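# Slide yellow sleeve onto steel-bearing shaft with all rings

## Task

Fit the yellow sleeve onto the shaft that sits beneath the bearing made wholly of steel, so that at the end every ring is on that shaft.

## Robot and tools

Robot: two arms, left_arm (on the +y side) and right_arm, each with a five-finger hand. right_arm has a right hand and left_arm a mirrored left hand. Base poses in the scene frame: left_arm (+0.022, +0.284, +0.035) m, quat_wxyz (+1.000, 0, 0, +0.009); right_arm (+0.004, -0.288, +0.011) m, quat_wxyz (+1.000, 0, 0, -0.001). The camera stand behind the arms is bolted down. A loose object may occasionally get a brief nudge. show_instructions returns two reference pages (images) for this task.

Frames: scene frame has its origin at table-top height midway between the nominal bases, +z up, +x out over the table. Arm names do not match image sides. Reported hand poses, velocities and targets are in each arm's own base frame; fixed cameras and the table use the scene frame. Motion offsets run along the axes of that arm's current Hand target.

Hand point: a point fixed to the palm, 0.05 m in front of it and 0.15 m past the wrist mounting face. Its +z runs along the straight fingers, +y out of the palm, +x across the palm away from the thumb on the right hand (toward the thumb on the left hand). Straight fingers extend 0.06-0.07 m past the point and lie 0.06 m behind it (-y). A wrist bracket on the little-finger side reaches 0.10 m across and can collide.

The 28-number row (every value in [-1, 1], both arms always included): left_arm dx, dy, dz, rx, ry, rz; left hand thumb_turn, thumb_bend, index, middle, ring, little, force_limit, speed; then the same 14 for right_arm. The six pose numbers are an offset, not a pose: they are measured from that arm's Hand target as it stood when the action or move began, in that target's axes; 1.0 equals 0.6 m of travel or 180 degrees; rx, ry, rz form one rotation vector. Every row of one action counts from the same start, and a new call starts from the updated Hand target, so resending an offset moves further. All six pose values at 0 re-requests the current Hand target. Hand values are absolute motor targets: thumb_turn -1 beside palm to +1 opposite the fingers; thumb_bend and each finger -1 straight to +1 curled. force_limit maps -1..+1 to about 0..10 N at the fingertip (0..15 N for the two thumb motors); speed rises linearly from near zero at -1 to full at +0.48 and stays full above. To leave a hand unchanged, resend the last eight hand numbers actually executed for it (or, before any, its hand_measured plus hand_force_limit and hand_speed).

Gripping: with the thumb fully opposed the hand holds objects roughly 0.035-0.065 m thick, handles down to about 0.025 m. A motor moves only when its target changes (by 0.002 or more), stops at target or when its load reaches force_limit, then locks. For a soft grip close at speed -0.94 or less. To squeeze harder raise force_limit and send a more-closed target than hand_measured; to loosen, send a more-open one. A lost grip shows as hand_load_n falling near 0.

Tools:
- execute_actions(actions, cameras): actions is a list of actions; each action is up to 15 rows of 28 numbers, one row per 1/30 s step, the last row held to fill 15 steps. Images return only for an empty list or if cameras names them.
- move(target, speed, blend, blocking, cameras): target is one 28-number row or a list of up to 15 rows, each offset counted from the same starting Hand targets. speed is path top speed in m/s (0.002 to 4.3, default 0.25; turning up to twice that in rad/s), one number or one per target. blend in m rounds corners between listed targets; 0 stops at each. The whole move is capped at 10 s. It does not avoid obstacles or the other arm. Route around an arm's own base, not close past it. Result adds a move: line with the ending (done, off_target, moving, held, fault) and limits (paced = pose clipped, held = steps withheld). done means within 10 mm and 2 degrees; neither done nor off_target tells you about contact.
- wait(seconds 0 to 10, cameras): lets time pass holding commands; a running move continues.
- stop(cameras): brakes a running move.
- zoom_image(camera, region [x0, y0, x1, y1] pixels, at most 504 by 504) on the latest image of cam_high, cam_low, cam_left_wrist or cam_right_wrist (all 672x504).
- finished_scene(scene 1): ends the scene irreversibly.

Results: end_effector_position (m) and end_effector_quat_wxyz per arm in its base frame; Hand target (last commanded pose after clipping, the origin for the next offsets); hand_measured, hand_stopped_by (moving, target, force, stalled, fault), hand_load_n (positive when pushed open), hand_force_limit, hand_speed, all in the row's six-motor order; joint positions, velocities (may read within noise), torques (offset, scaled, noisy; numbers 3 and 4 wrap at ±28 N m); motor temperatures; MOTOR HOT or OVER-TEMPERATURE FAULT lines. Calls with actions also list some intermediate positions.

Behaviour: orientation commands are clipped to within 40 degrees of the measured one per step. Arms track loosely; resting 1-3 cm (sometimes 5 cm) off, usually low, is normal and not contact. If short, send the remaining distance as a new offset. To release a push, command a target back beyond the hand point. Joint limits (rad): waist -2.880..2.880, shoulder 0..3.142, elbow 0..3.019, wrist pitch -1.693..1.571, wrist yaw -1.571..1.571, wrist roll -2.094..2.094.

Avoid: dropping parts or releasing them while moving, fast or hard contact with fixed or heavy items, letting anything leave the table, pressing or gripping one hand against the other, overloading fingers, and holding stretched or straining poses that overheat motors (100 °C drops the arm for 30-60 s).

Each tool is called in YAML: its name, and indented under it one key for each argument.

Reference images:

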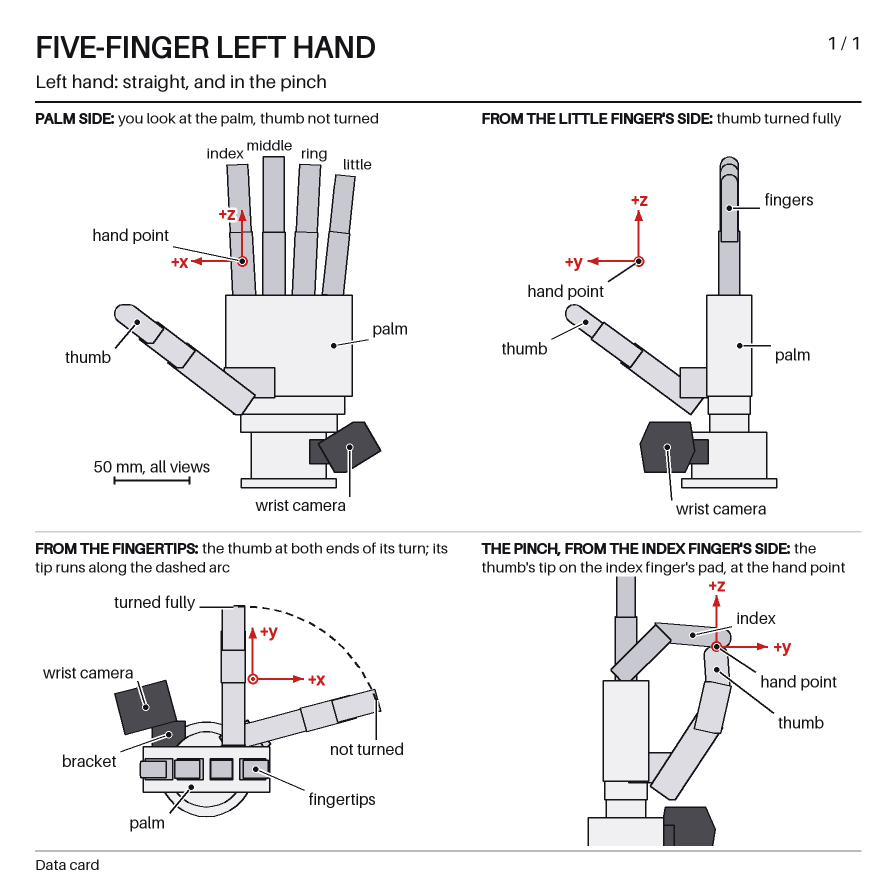

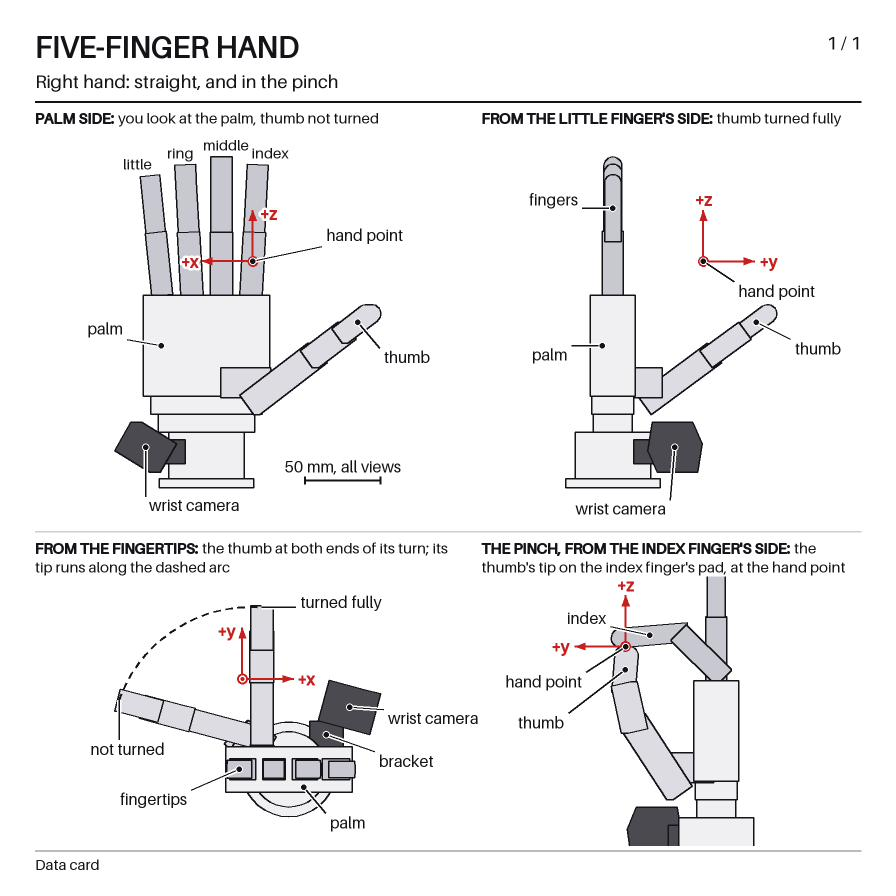

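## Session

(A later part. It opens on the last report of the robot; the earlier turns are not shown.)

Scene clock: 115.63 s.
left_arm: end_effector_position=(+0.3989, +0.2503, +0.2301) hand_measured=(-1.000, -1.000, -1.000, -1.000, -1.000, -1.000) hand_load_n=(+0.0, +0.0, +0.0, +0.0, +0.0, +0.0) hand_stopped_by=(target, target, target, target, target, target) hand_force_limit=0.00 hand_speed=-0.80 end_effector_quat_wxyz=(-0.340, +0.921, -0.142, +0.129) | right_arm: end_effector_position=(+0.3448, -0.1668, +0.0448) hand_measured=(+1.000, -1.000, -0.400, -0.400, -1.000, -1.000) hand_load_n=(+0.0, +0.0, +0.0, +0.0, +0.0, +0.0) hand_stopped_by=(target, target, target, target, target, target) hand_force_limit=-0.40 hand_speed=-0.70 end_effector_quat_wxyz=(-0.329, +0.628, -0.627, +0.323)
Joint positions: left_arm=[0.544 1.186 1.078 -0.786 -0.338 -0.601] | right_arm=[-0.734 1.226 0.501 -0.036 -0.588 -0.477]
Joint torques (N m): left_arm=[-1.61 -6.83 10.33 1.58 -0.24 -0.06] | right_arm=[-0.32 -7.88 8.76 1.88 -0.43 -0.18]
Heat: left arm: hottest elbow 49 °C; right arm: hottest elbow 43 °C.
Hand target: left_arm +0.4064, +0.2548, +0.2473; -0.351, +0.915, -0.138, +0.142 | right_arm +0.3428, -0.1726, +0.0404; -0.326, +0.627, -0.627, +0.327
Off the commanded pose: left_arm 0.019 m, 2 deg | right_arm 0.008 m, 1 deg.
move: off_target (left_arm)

Good as predicted. Now transition.

move:
  target:
    - [0,0,0,0,0,0,-1,-1,-1,-1,-1,-1,0,-0.8,0.018,-0.049,-0.0026,0,0,0,1,-1,-0.4,-0.4,-1,-1,-0.4,-0.7]
  speed: 0.06
  cameras: ["cam_low","cam_high","cam_right_wrist"]

zoom_image:
  camera: "cam_low"
  region: [250, 220, 310, 280]

zoom_image:
  camera: "cam_high"
  region: [215, 85, 295, 165]

zoom_image:
  camera: "cam_right_wrist"
  region: [300, 90, 552, 342]

Scene clock: 117.03 s.
left_arm: end_effector_position=(+0.3989, +0.2503, +0.2301) hand_measured=(-1.000, -1.000, -1.000, -1.000, -1.000, -1.000) hand_load_n=(+0.0, +0.0, +0.0, +0.0, +0.0, +0.0) hand_stopped_by=(target, target, target, target, target, target) hand_force_limit=0.00 hand_speed=-0.80 end_effector_quat_wxyz=(-0.340, +0.921, -0.142, +0.129) | right_arm: end_effector_position=(+0.3437, -0.1659, +0.0476) hand_measured=(+1.000, -1.000, -0.400, -0.400, -1.000, -1.000) hand_load_n=(+0.0, +0.0, +0.0, +0.0, +0.0, +0.0) hand_stopped_by=(target, target, target, target, target, target) hand_force_limit=-0.40 hand_speed=-0.70 end_effector_quat_wxyz=(-0.328, +0.628, -0.635, +0.308)
Joint positions: left_arm=[0.544 1.186 1.078 -0.786 -0.338 -0.601] | right_arm=[-0.734 1.226 0.525 -0.096 -0.587 -0.478]
Joint torques (N m): left_arm=[-1.61 -6.83 10.3 1.59 -0.21 -0.05] | right_arm=[0.5 -8.29 13.71 0.7 -0.26 -0.13]
Heat: left arm: hottest elbow 49 °C; right arm: hottest elbow 43 °C.
Hand target: left_arm +0.4064, +0.2548, +0.2473; -0.351, +0.915, -0.138, +0.142 | right_arm +0.3584, -0.1834, +0.0653; -0.326, +0.627, -0.628, +0.327
Off the commanded pose: left_arm 0.019 m, 2 deg | right_arm 0.029 m, 2 deg.
move: off_target (left_arm, right_arm)
Images, in order (width x height): cam_high 672x504, cam_low 672x504, cam_right_wrist 672x504.

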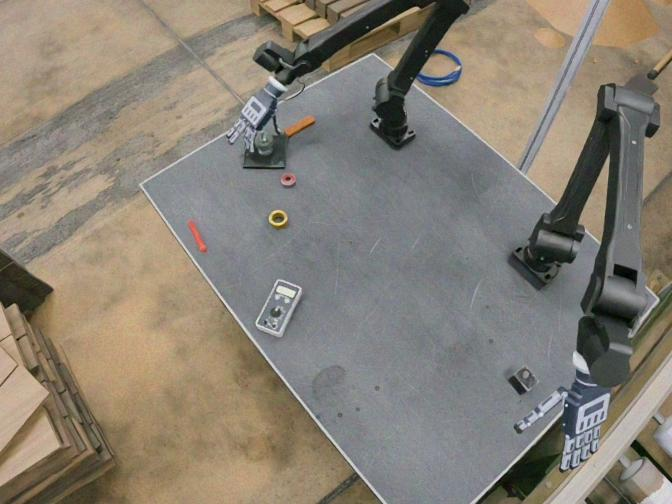

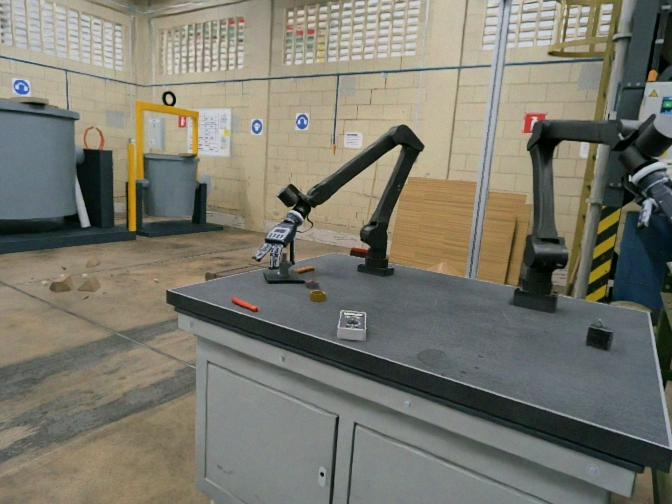

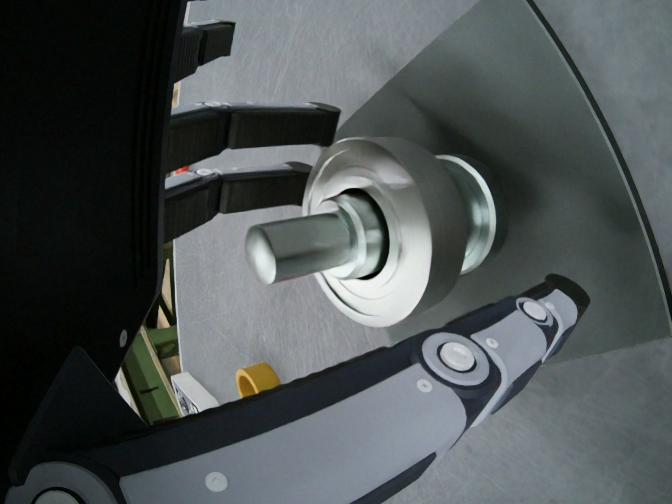

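Scaled by 8.400 from the camera's 672x504 image, which has a finer 960x720 frame.

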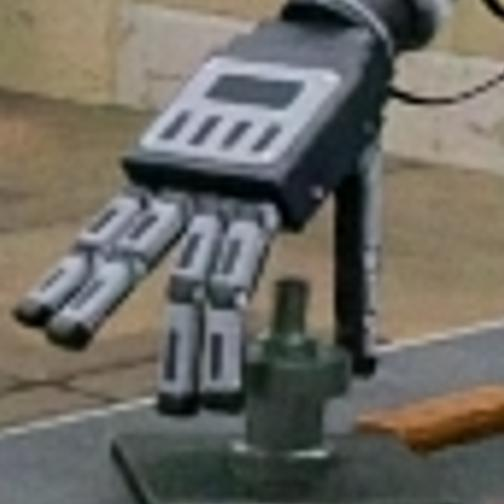

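Scaled by 6.300 from the camera's 672x504 image, which has a finer 960x720 frame.

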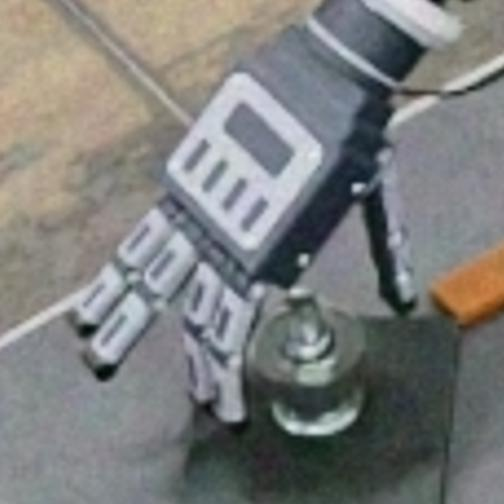

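Scaled by 2.000 from the camera's 672x504 image, which has a finer 960x720 frame.

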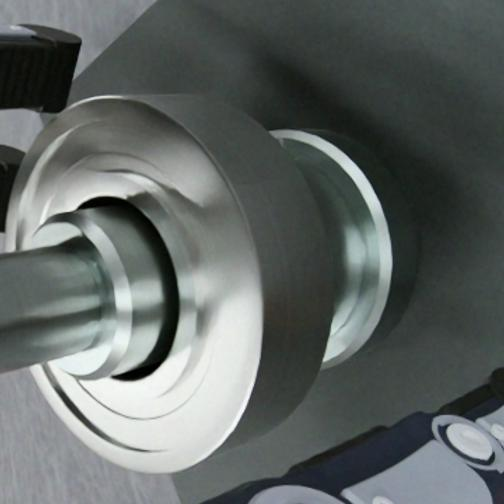

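move:
  target: [0,0,0,0,0,0,-1,-1,-1,-1,-1,-1,0,-0.8,0,0,0,0,0,0,1,-0.4,0.15,0.15,-1,-1,-0.1,-0.75]
  speed: 0.06
  cameras: ["cam_low","cam_high","cam_right_wrist"]

zoom_image:
  camera: "cam_low"
  region: [250, 220, 310, 280]

Scene clock: 118.67 s.
left_arm: end_effector_position=(+0.3989, +0.2503, +0.2301) hand_measured=(-1.000, -1.000, -1.000, -1.000, -1.000, -1.000) hand_load_n=(+0.0, +0.0, +0.0, +0.0, +0.0, +0.0) hand_stopped_by=(target, target, target, target, target, target) hand_force_limit=0.00 hand_speed=-0.80 end_effector_quat_wxyz=(-0.340, +0.921, -0.142, +0.129) | right_arm: end_effector_position=(+0.3455, -0.1682, +0.0497) hand_measured=(+1.000, -0.624, -0.172, -0.128, -1.000, -1.000) hand_load_n=(+0.5, +6.0, +2.0, +4.0, +0.0, +0.0) hand_stopped_by=(target, force, force, force, target, target) hand_force_limit=-0.10 hand_speed=-0.75 end_effector_quat_wxyz=(-0.327, +0.628, -0.634, +0.311)
Joint positions: left_arm=[0.544 1.186 1.078 -0.786 -0.338 -0.601] | right_arm=[-0.734 1.226 0.531 -0.096 -0.584 -0.478]
Joint torques (N m): left_arm=[-1.61 -6.83 10.3 1.61 -0.22 -0.04] | right_arm=[0.38 -8.64 13.33 0.77 -0.37 -0.11]
Heat: left arm: hottest elbow 49 °C; right arm: hottest elbow 43 °C.
Hand target: left_arm +0.4064, +0.2548, +0.2473; -0.351, +0.915, -0.138, +0.142 | right_arm +0.3585, -0.1835, +0.0654; -0.326, +0.627, -0.627, +0.327
Off the commanded pose: left_arm 0.019 m, 2 deg | right_arm 0.025 m, 2 deg.
move: off_target (left_arm, right_arm)
Images, in order (width x height): cam_high 672x504, cam_low 672x504, cam_right_wrist 672x504.

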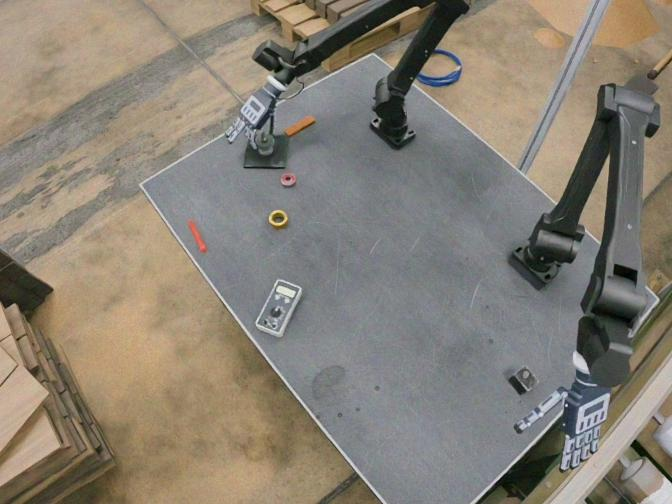

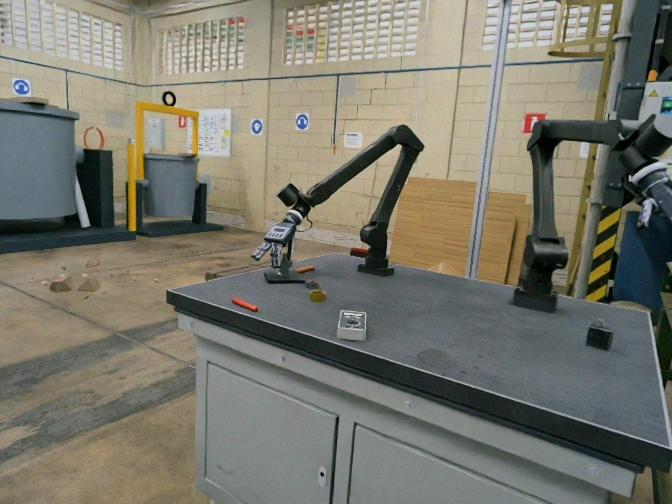

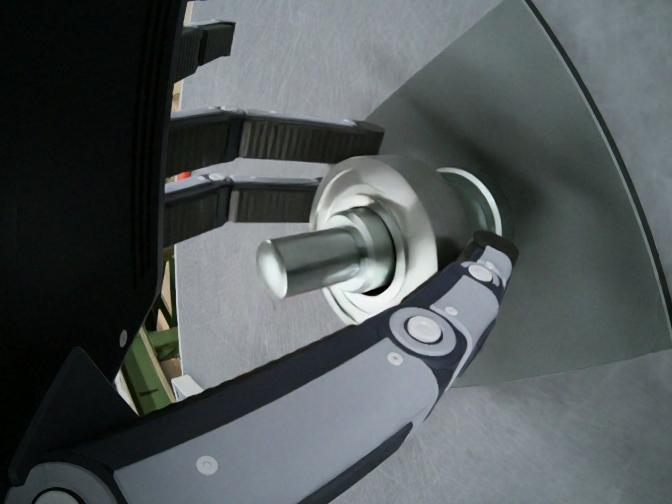

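Scaled by 8.400 from the camera's 672x504 image, which has a finer 960x720 frame.

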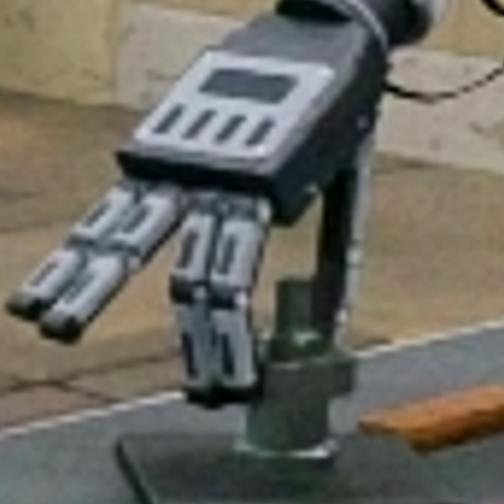

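move:
  target: [0,0,0,0,0,0,-1,-1,-1,-1,-1,-1,0,-0.8,0,0,0,0,0,0,1,-0.4,0.2,0.2,-1,-1,0.1,-0.8]
  speed: 0.06

Scene clock: 119.43 s.
left_arm: end_effector_position=(+0.3989, +0.2503, +0.2301) hand_measured=(-1.000, -1.000, -1.000, -1.000, -1.000, -1.000) hand_load_n=(+0.0, +0.0, +0.0, +0.0, +0.0, +0.0) hand_stopped_by=(target, target, target, target, target, target) hand_force_limit=0.00 hand_speed=-0.80 end_effector_quat_wxyz=(-0.340, +0.921, -0.142, +0.129) | right_arm: end_effector_position=(+0.3454, -0.1684, +0.0497) hand_measured=(+1.000, -0.626, -0.156, -0.112, -1.000, -1.000) hand_load_n=(+0.0, +10.5, +5.0, +5.5, +0.0, +0.0) hand_stopped_by=(target, force, force, force, target, target) hand_force_limit=0.10 hand_speed=-0.80 end_effector_quat_wxyz=(-0.327, +0.628, -0.634, +0.311)
Joint positions: left_arm=[0.544 1.186 1.078 -0.786 -0.338 -0.601] | right_arm=[-0.734 1.226 0.531 -0.096 -0.583 -0.478]
Joint torques (N m): left_arm=[-1.79 -6.77 10.29 1.55 -0.22 -0.04] | right_arm=[0.26 -8.76 13.18 0.76 -0.39 -0.14]
Heat: left arm: hottest elbow 49 °C; right arm: hottest elbow 43 °C.
Hand target: left_arm +0.4064, +0.2548, +0.2473; -0.351, +0.915, -0.138, +0.142 | right_arm +0.3585, -0.1835, +0.0655; -0.326, +0.627, -0.627, +0.327
Off the commanded pose: left_arm 0.019 m, 2 deg | right_arm 0.025 m, 2 deg.
move: off_target (left_arm, right_arm)

move:
  target:
    - [0,0,0,0,0,0,-1,-1,-1,-1,-1,-1,0,-0.8,0.005,-0.018,-0.0034,0,0,0,1,-0.4,0.2,0.2,-1,-1,0.1,-0.8]
    - [0,0,0,0,0,0,-1,-1,-1,-1,-1,-1,0,-0.8,0.005,-0.0453,-0.0225,0,0,0,1,-0.4,0.2,0.2,-1,-1,0.1,-0.8]
  speed: 0.05
  blend: [0.005,0]
  cameras: ["cam_low","cam_high","cam_right_wrist"]

zoom_image:
  camera: "cam_low"
  region: [250, 220, 310, 280]

Scene clock: 121.00 s.
left_arm: end_effector_position=(+0.3989, +0.2503, +0.2301) hand_measured=(-1.000, -1.000, -1.000, -1.000, -1.000, -1.000) hand_load_n=(+0.0, +0.0, +0.0, +0.0, +0.0, +0.0) hand_stopped_by=(target, target, target, target, target, target) hand_force_limit=0.00 hand_speed=-0.80 end_effector_quat_wxyz=(-0.340, +0.921, -0.142, +0.129) | right_arm: end_effector_position=(+0.3453, -0.1692, +0.0642) hand_measured=(+1.000, -0.626, -0.158, -0.112, -1.000, -1.000) hand_load_n=(+0.0, +10.5, +6.0, +6.0, +0.0, +0.0) hand_stopped_by=(target, force, force, force, target, target) hand_force_limit=0.10 hand_speed=-0.80 end_effector_quat_wxyz=(-0.324, +0.628, -0.643, +0.296)
Joint positions: left_arm=[0.544 1.186 1.078 -0.786 -0.338 -0.601] | right_arm=[-0.734 1.205 0.576 -0.196 -0.579 -0.478]
Joint torques (N m): left_arm=[-1.49 -6.83 10.28 1.58 -0.23 -0.05] | right_arm=[0.91 -10.75 14.69 0.66 -0.49 -0.07]
Heat: left arm: hottest elbow 49 °C; right arm: hottest elbow 43 °C.
Hand target: left_arm +0.4064, +0.2548, +0.2473; -0.351, +0.915, -0.138, +0.142 | right_arm +0.3628, -0.1864, +0.0953; -0.326, +0.627, -0.628, +0.327
Off the commanded pose: left_arm 0.019 m, 2 deg | right_arm 0.040 m, 4 deg.
move: off_target (left_arm, right_arm)
Images, in order (width x height): cam_high 672x504, cam_low 672x504, cam_right_wrist 672x504.

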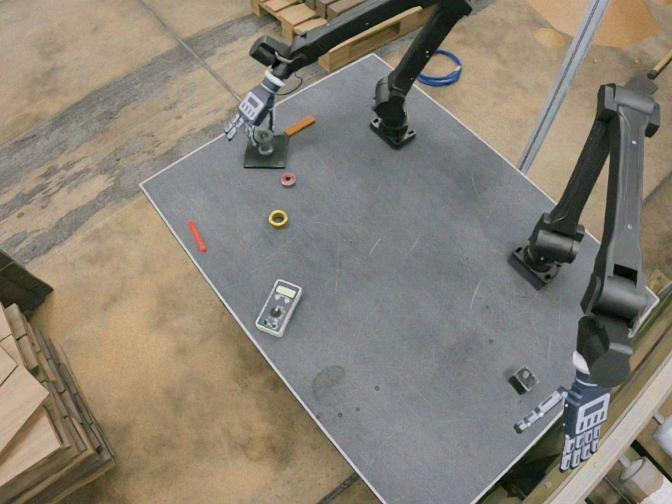

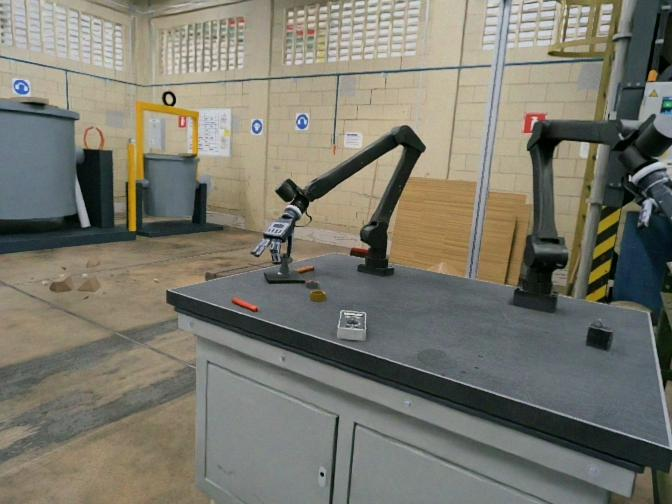

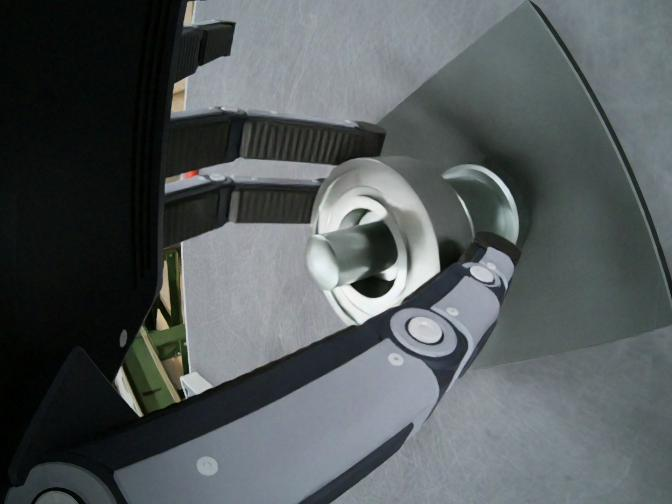

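Scaled by 8.400 from the camera's 672x504 image, which has a finer 960x720 frame.

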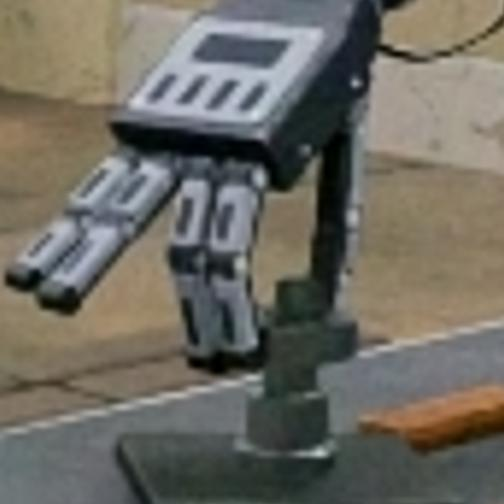

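move:
  target:
    - [0,0,0,0,0,0,-1,-1,-1,-1,-1,-1,0,-0.8,0,-0.1092,-0.0765,0,0,0,1,-0.4,0.2,0.2,-1,-1,0.1,-0.8]
  speed: 0.08
  cameras: ["cam_low","cam_high","cam_right_wrist"]

zoom_image:
  camera: "cam_low"
  region: [250, 230, 310, 290]

zoom_image:
  camera: "cam_right_wrist"
  region: [400, 90, 652, 342]

zoom_image:
  camera: "cam_high"
  region: [235, 120, 325, 230]

Scene clock: 123.03 s.
left_arm: end_effector_position=(+0.3989, +0.2503, +0.2301) hand_measured=(-1.000, -1.000, -1.000, -1.000, -1.000, -1.000) hand_load_n=(+0.0, +0.0, +0.0, +0.0, +0.0, +0.0) hand_stopped_by=(target, target, target, target, target, target) hand_force_limit=0.00 hand_speed=-0.80 end_effector_quat_wxyz=(-0.340, +0.921, -0.142, +0.129) | right_arm: end_effector_position=(+0.3492, -0.1727, +0.1430) hand_measured=(+1.000, -0.624, -0.156, -0.112, -1.000, -1.000) hand_load_n=(+0.0, +0.0, +0.0, +0.0, +0.0, +0.0) hand_stopped_by=(target, force, force, force, target, target) hand_force_limit=0.10 hand_speed=-0.80 end_effector_quat_wxyz=(-0.324, +0.628, -0.642, +0.298)
Joint positions: left_arm=[0.544 1.186 1.078 -0.786 -0.338 -0.601] | right_arm=[-0.734 1.087 0.726 -0.46 -0.58 -0.478]
Joint torques (N m): left_arm=[-1.67 -6.83 10.28 1.57 -0.23 -0.04] | right_arm=[0.73 -9.64 16.08 0.7 -0.43 -0.09]
Heat: left arm: hottest elbow 50 °C; right arm: hottest elbow 44 °C.
Hand target: left_arm +0.4064, +0.2548, +0.2473; -0.351, +0.915, -0.138, +0.142 | right_arm +0.3628, -0.1864, +0.1753; -0.326, +0.627, -0.628, +0.327
Off the commanded pose: left_arm 0.019 m, 2 deg | right_arm 0.038 m, 4 deg.
move: off_target (left_arm, right_arm)
Images, in order (width x height): cam_high 672x504, cam_low 672x504, cam_right_wrist 672x504.

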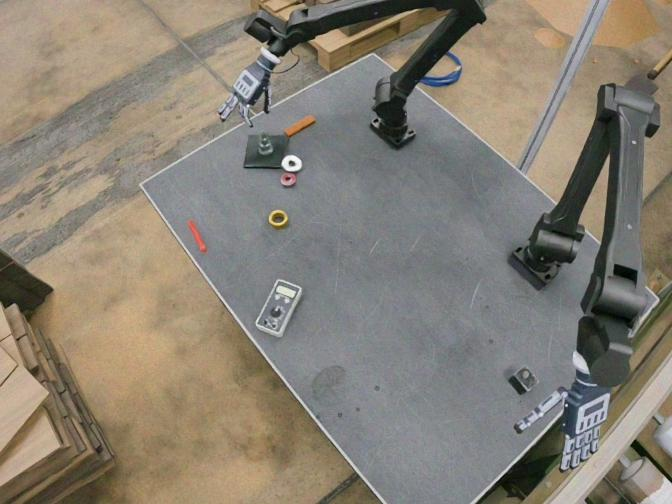

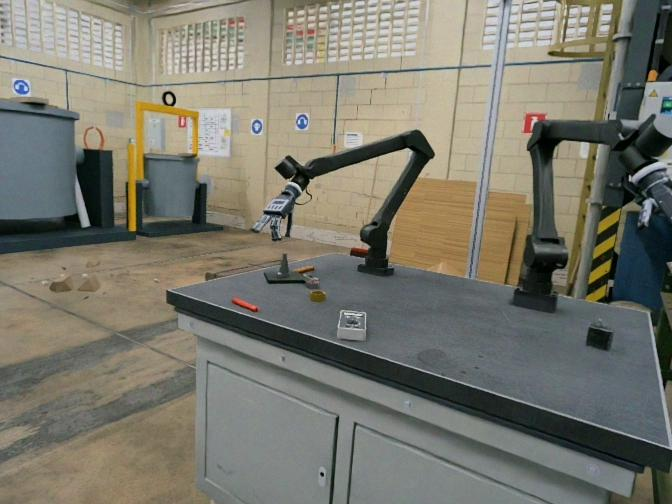

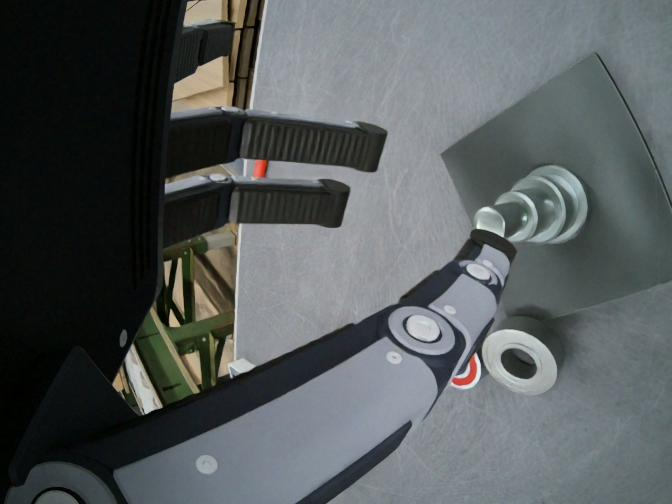

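Scaled by 8.400 from the camera's 672x504 image, which has a finer 960x720 frame.

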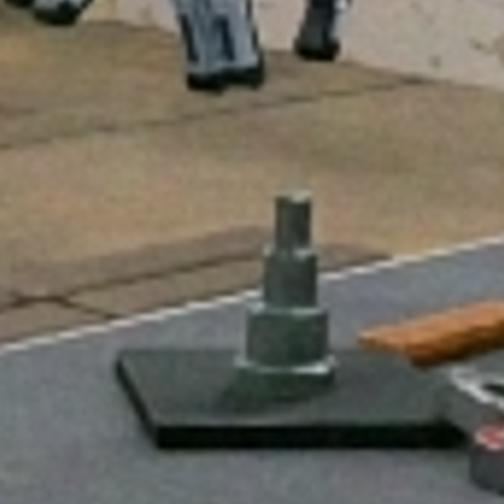

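Scaled by 2.000 from the camera's 672x504 image, which has a finer 960x720 frame.

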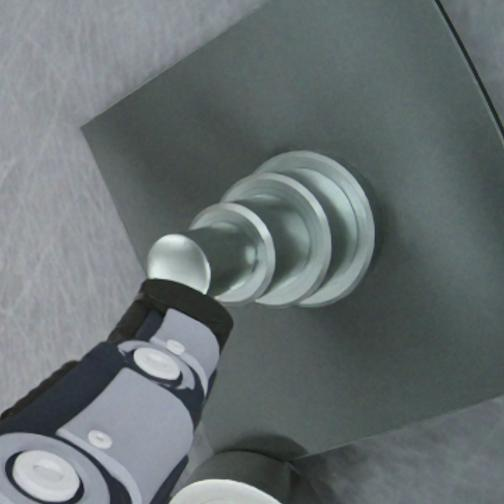

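Scaled by 4.582 from the camera's 672x504 image, which has a finer 960x720 frame.

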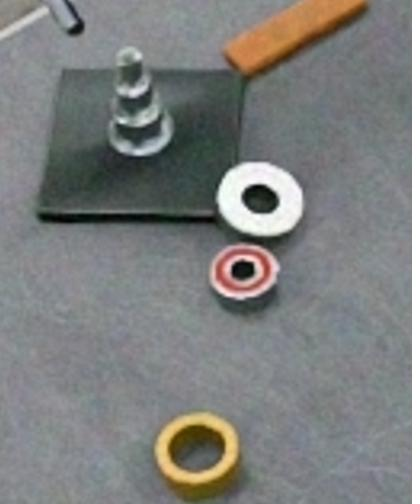

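move:
  target:
    - [0,0,0,0,0,0,-1,-1,-1,-1,-1,-1,0,-0.8,-0.419,-0.008,0.172,0,0,0,1,-1,-0.4,-0.4,-1,-1,0.1,-0.3]
  speed: 0.25
  cameras: ["cam_low","cam_high","cam_right_wrist"]

zoom_image:
  camera: "cam_low"
  region: [260, 210, 360, 310]

zoom_image:
  camera: "cam_high"
  region: [235, 120, 335, 240]

Scene clock: 140.73 s.
left_arm: end_effector_position=(+0.3989, +0.2503, +0.2301) hand_measured=(-1.000, -1.000, -1.000, -1.000, -1.000, -1.000) hand_load_n=(+0.0, +0.0, +0.0, +0.0, +0.0, +0.0) hand_stopped_by=(target, target, target, target, target, target) hand_force_limit=0.00 hand_speed=-0.80 end_effector_quat_wxyz=(-0.340, +0.921, -0.142, +0.129) | right_arm: end_effector_position=(+0.4370, +0.0579, +0.1089) hand_measured=(+1.000, -1.000, -0.400, -0.400, -1.000, -1.000) hand_load_n=(+0.0, +0.0, +0.0, +0.0, +0.0, -0.5) hand_stopped_by=(target, target, target, target, target, target) hand_force_limit=0.10 hand_speed=-0.30 end_effector_quat_wxyz=(-0.313, +0.633, -0.632, +0.321)
Joint positions: left_arm=[0.544 1.186 1.078 -0.786 -0.338 -0.601] | right_arm=[0.094 1.139 0.634 -0.139 0.085 0.05]
Joint torques (N m): left_arm=[-1.67 -6.95 10.29 1.59 -0.22 -0.05] | right_arm=[1.85 -7.77 12.82 1.81 0.06 0.03]
Motor temperatures (°C): left_arm=[35 34 50 30 28 31] | right_arm=[34 35 45 31 30 28]
Heat: left arm: hottest elbow 50 °C; right arm: hottest elbow 45 °C.
Hand target: left_arm +0.4064, +0.2548, +0.2473; -0.351, +0.915, -0.138, +0.142 | right_arm +0.4505, +0.0650, +0.1202; -0.326, +0.627, -0.627, +0.327
Off the commanded pose: left_arm 0.019 m, 2 deg | right_arm 0.019 m, 2 deg.
move: off_target (left_arm, right_arm)
Images, in order (width x height): cam_high 672x504, cam_low 672x504, cam_right_wrist 672x504.

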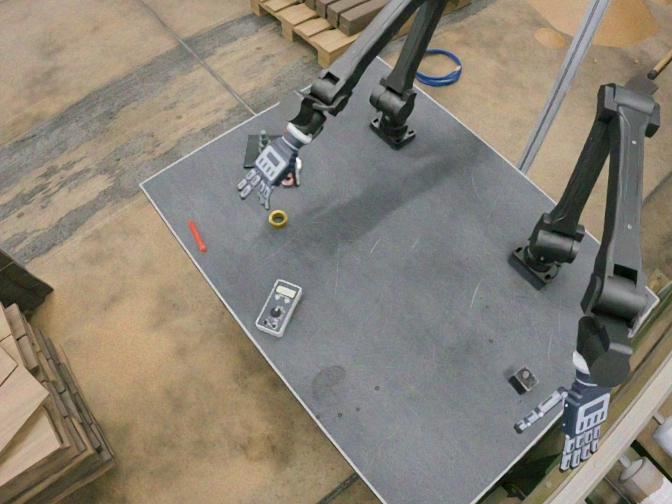

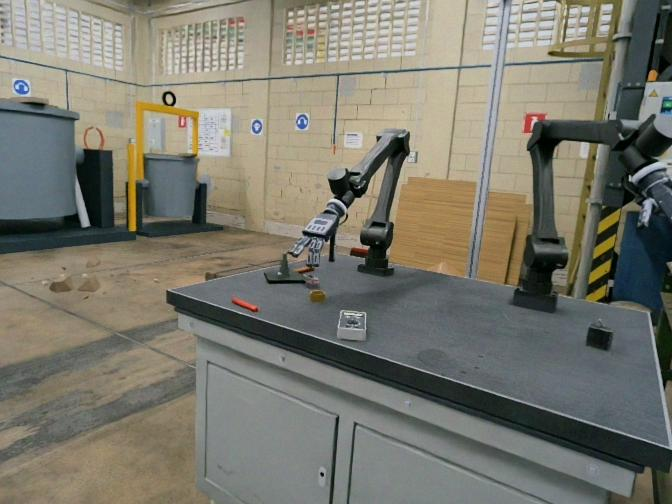

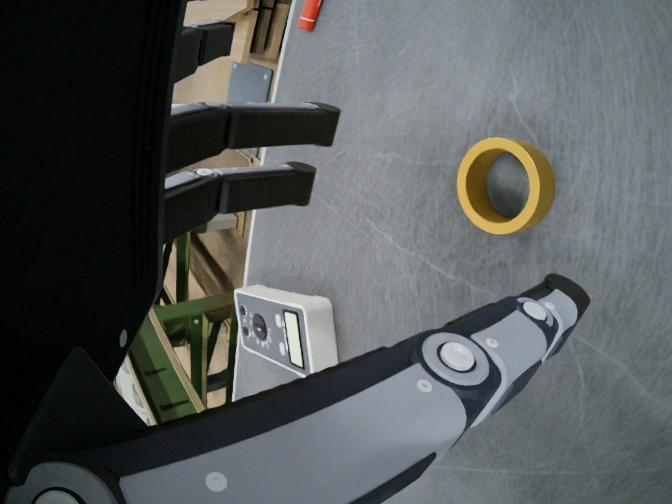

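Scaled by 5.040 from the camera's 672x504 image, which has a finer 960x720 frame.

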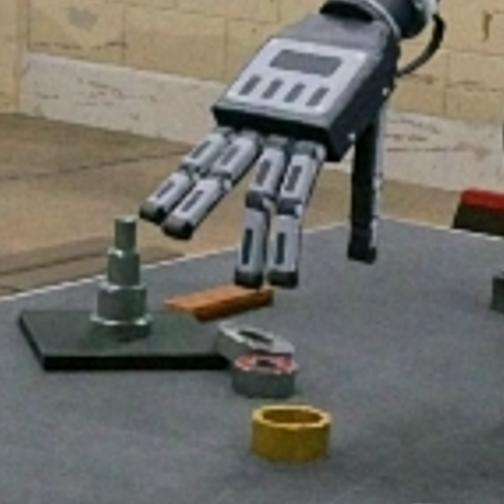

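Scaled by 4.200 from the camera's 672x504 image, which has a finer 960x720 frame.

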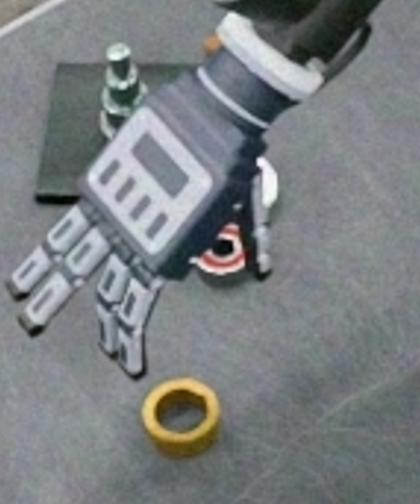

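zoom_image:
  camera: "cam_right_wrist"
  region: [420, 90, 620, 290]

Scaled by 2.520 from the camera's 672x504 image, which has a finer 960x720 frame.

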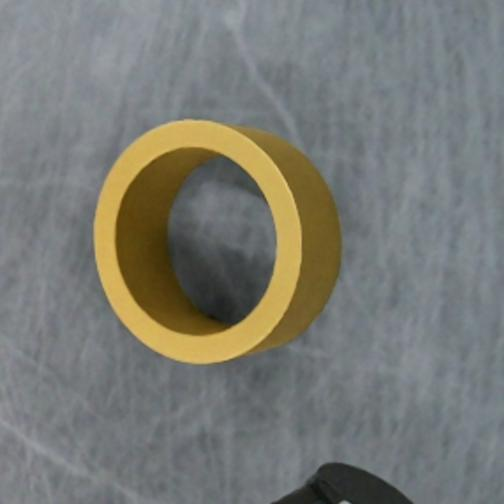

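move:
  target:
    - [0,0,0,0,0,0,-1,-1,-1,-1,-1,-1,0,-0.8,0.0067,0.0975,0.0735,0,0,0,1,-1,-0.4,-0.4,-1,-1,0.1,-0.3]
  speed: 0.12
  cameras: ["cam_low","cam_high","cam_right_wrist"]

zoom_image:
  camera: "cam_low"
  region: [280, 240, 350, 310]

zoom_image:
  camera: "cam_high"
  region: [235, 150, 315, 240]

zoom_image:
  camera: "cam_right_wrist"
  region: [350, 90, 602, 342]

Scene clock: 143.17 s.
left_arm: end_effector_position=(+0.3989, +0.2503, +0.2301) hand_measured=(-1.000, -1.000, -1.000, -1.000, -1.000, -1.000) hand_load_n=(+0.0, +0.0, +0.0, +0.0, +0.0, +0.0) hand_stopped_by=(target, target, target, target, target, target) hand_force_limit=0.00 hand_speed=-0.80 end_effector_quat_wxyz=(-0.340, +0.921, -0.142, +0.129) | right_arm: end_effector_position=(+0.4510, +0.0603, +0.0496) hand_measured=(+1.000, -1.000, -0.400, -0.400, -1.000, -1.000) hand_load_n=(+0.0, -0.5, +0.0, +0.0, +0.0, +0.0) hand_stopped_by=(target, target, target, target, target, target) hand_force_limit=0.10 hand_speed=-0.30 end_effector_quat_wxyz=(-0.324, +0.628, -0.627, +0.327)
Joint positions: left_arm=[0.544 1.186 1.078 -0.786 -0.338 -0.601] | right_arm=[0.094 1.306 0.557 0.132 0.08 0.051]
Joint torques (N m): left_arm=[-1.79 -6.95 10.28 1.59 -0.23 -0.04] | right_arm=[0.85 -9.35 9.01 2.02 -0.1 -0.02]
Heat: left arm: hottest elbow 50 °C; right arm: hottest elbow 45 °C.
Hand target: left_arm +0.4064, +0.2548, +0.2473; -0.351, +0.915, -0.138, +0.142 | right_arm +0.4531, +0.0609, +0.0470; -0.326, +0.627, -0.627, +0.327
Off the commanded pose: left_arm 0.019 m, 2 deg | right_arm 0.003 m, 0 deg.
move: off_target (left_arm)
Images, in order (width x height): cam_high 672x504, cam_low 672x504, cam_right_wrist 672x504.

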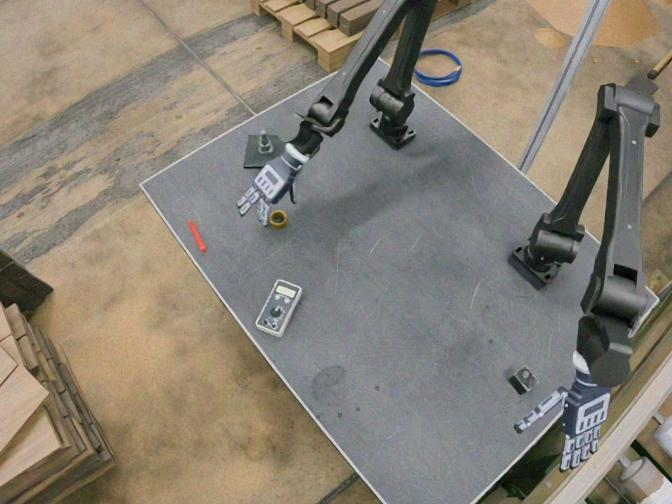

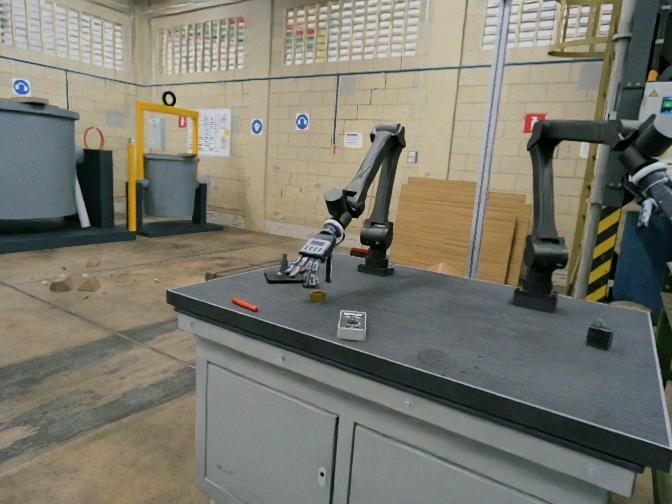

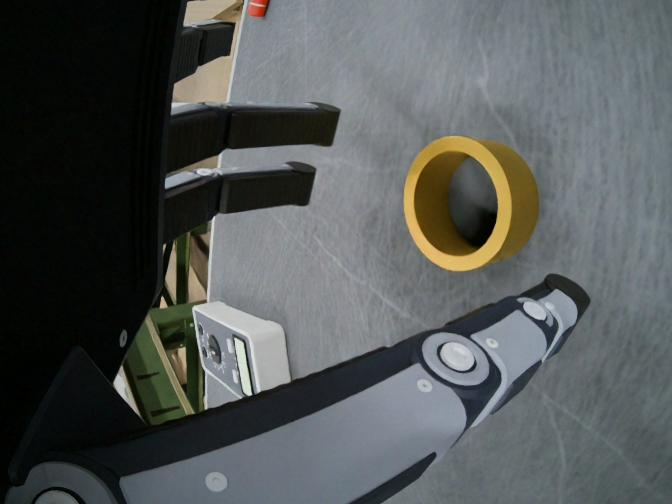

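Scaled by 7.200 from the camera's 672x504 image, which has a finer 960x720 frame.

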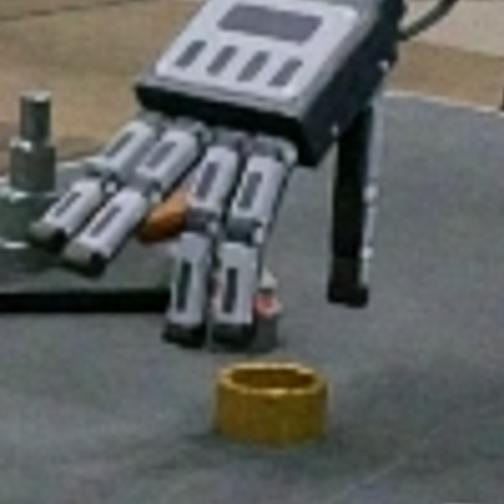

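Scaled by 5.600 from the camera's 672x504 image, which has a finer 960x720 frame.

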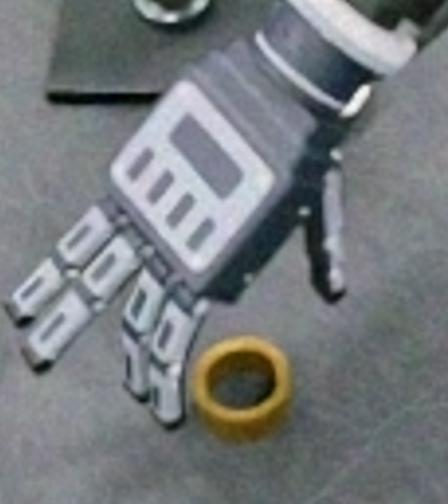

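Scaled by 2.000 from the camera's 672x504 image, which has a finer 960x720 frame.

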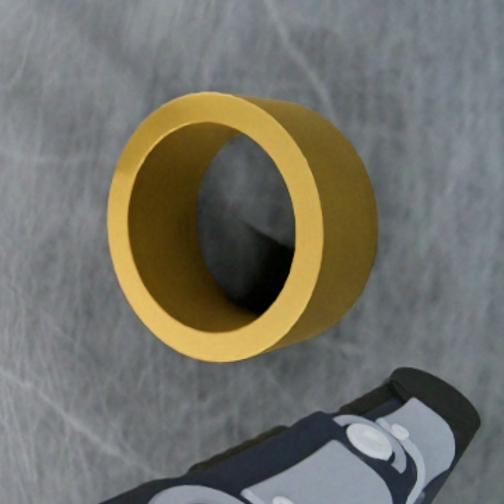

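move:
  target:
    - [0,0,0,0,0,0,-1,-1,-1,-1,-1,-1,0,-0.8,0.0048,0.0375,0.0322,0,0,0,1,-1,-0.4,-0.4,-1,-1,0.1,-0.3]
  speed: 0.1
  cameras: ["cam_low","cam_high","cam_right_wrist"]

zoom_image:
  camera: "cam_low"
  region: [280, 240, 350, 310]

zoom_image:
  camera: "cam_high"
  region: [235, 150, 315, 240]

zoom_image:
  camera: "cam_right_wrist"
  region: [300, 90, 552, 342]

Scene clock: 145.17 s.
left_arm: end_effector_position=(+0.3989, +0.2503, +0.2301) hand_measured=(-1.000, -1.000, -1.000, -1.000, -1.000, -1.000) hand_load_n=(-0.5, -0.5, +0.0, +0.0, +0.0, +0.0) hand_stopped_by=(target, target, target, target, target, target) hand_force_limit=0.00 hand_speed=-0.80 end_effector_quat_wxyz=(-0.340, +0.921, -0.142, +0.129) | right_arm: end_effector_position=(+0.4543, +0.0621, +0.0208) hand_measured=(+1.000, -1.000, -0.400, -0.400, -1.000, -1.000) hand_load_n=(+0.0, +0.0, +0.0, +0.0, +0.0, +0.0) hand_stopped_by=(target, target, target, target, target, target) hand_force_limit=0.10 hand_speed=-0.30 end_effector_quat_wxyz=(-0.327, +0.629, -0.626, +0.325)
Joint positions: left_arm=[0.544 1.186 1.078 -0.786 -0.338 -0.601] | right_arm=[0.094 1.397 0.533 0.25 0.072 0.051]
Joint torques (N m): left_arm=[-1.73 -6.77 10.29 1.59 -0.22 -0.03] | right_arm=[0.56 -9.82 8.13 1.91 -0.11 -0.1]
Heat: left arm: hottest elbow 50 °C; right arm: hottest elbow 45 °C.
Hand target: left_arm +0.4064, +0.2548, +0.2473; -0.351, +0.915, -0.138, +0.142 | right_arm +0.4559, +0.0581, +0.0174; -0.326, +0.627, -0.627, +0.327
Off the commanded pose: left_arm 0.019 m, 2 deg | right_arm 0.005 m, 0 deg.
move: off_target (left_arm)
Images, in order (width x height): cam_high 672x504, cam_low 672x504, cam_right_wrist 672x504.

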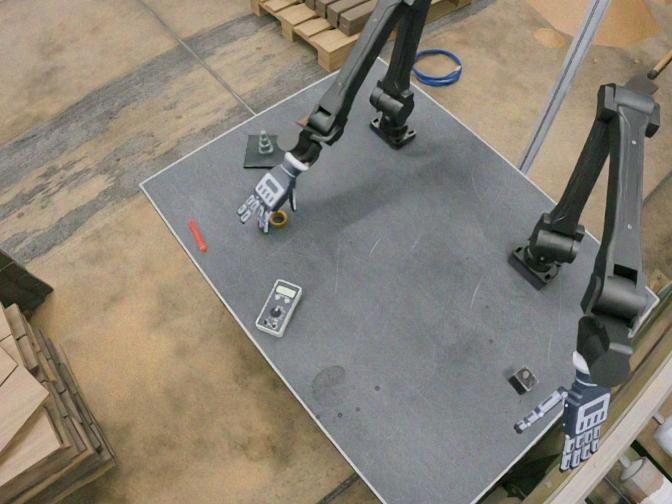

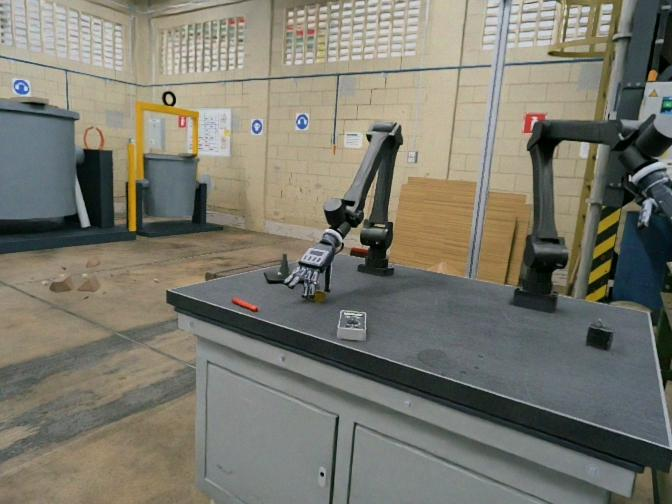

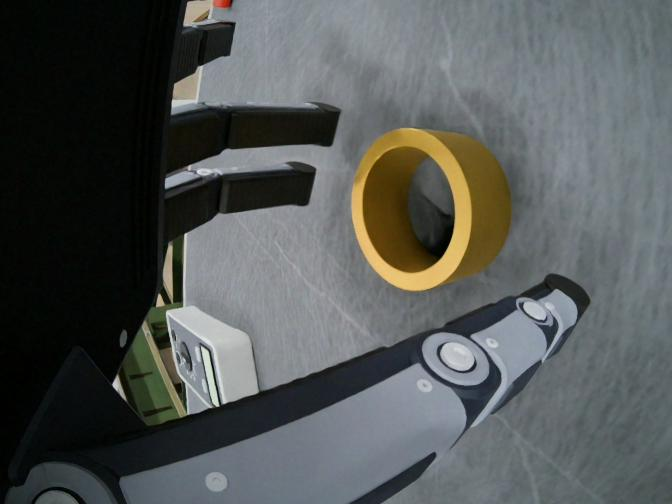

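Scaled by 7.200 from the camera's 672x504 image, which has a finer 960x720 frame.

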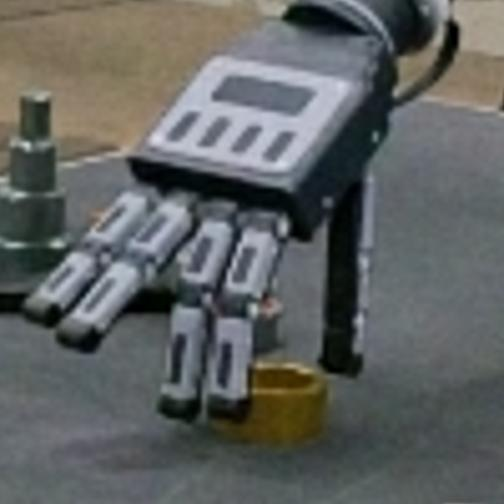

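Scaled by 5.600 from the camera's 672x504 image, which has a finer 960x720 frame.

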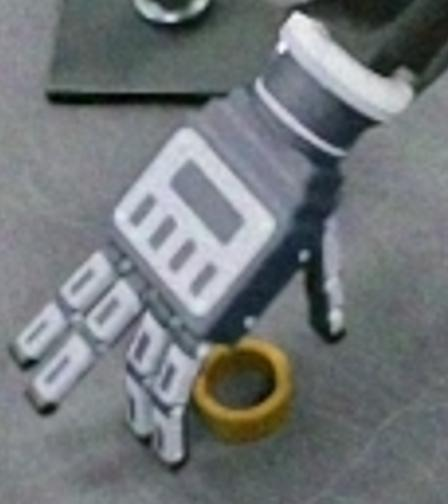

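Scaled by 2.000 from the camera's 672x504 image, which has a finer 960x720 frame.

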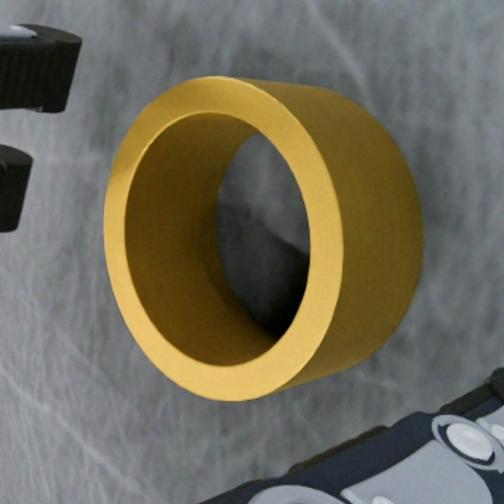

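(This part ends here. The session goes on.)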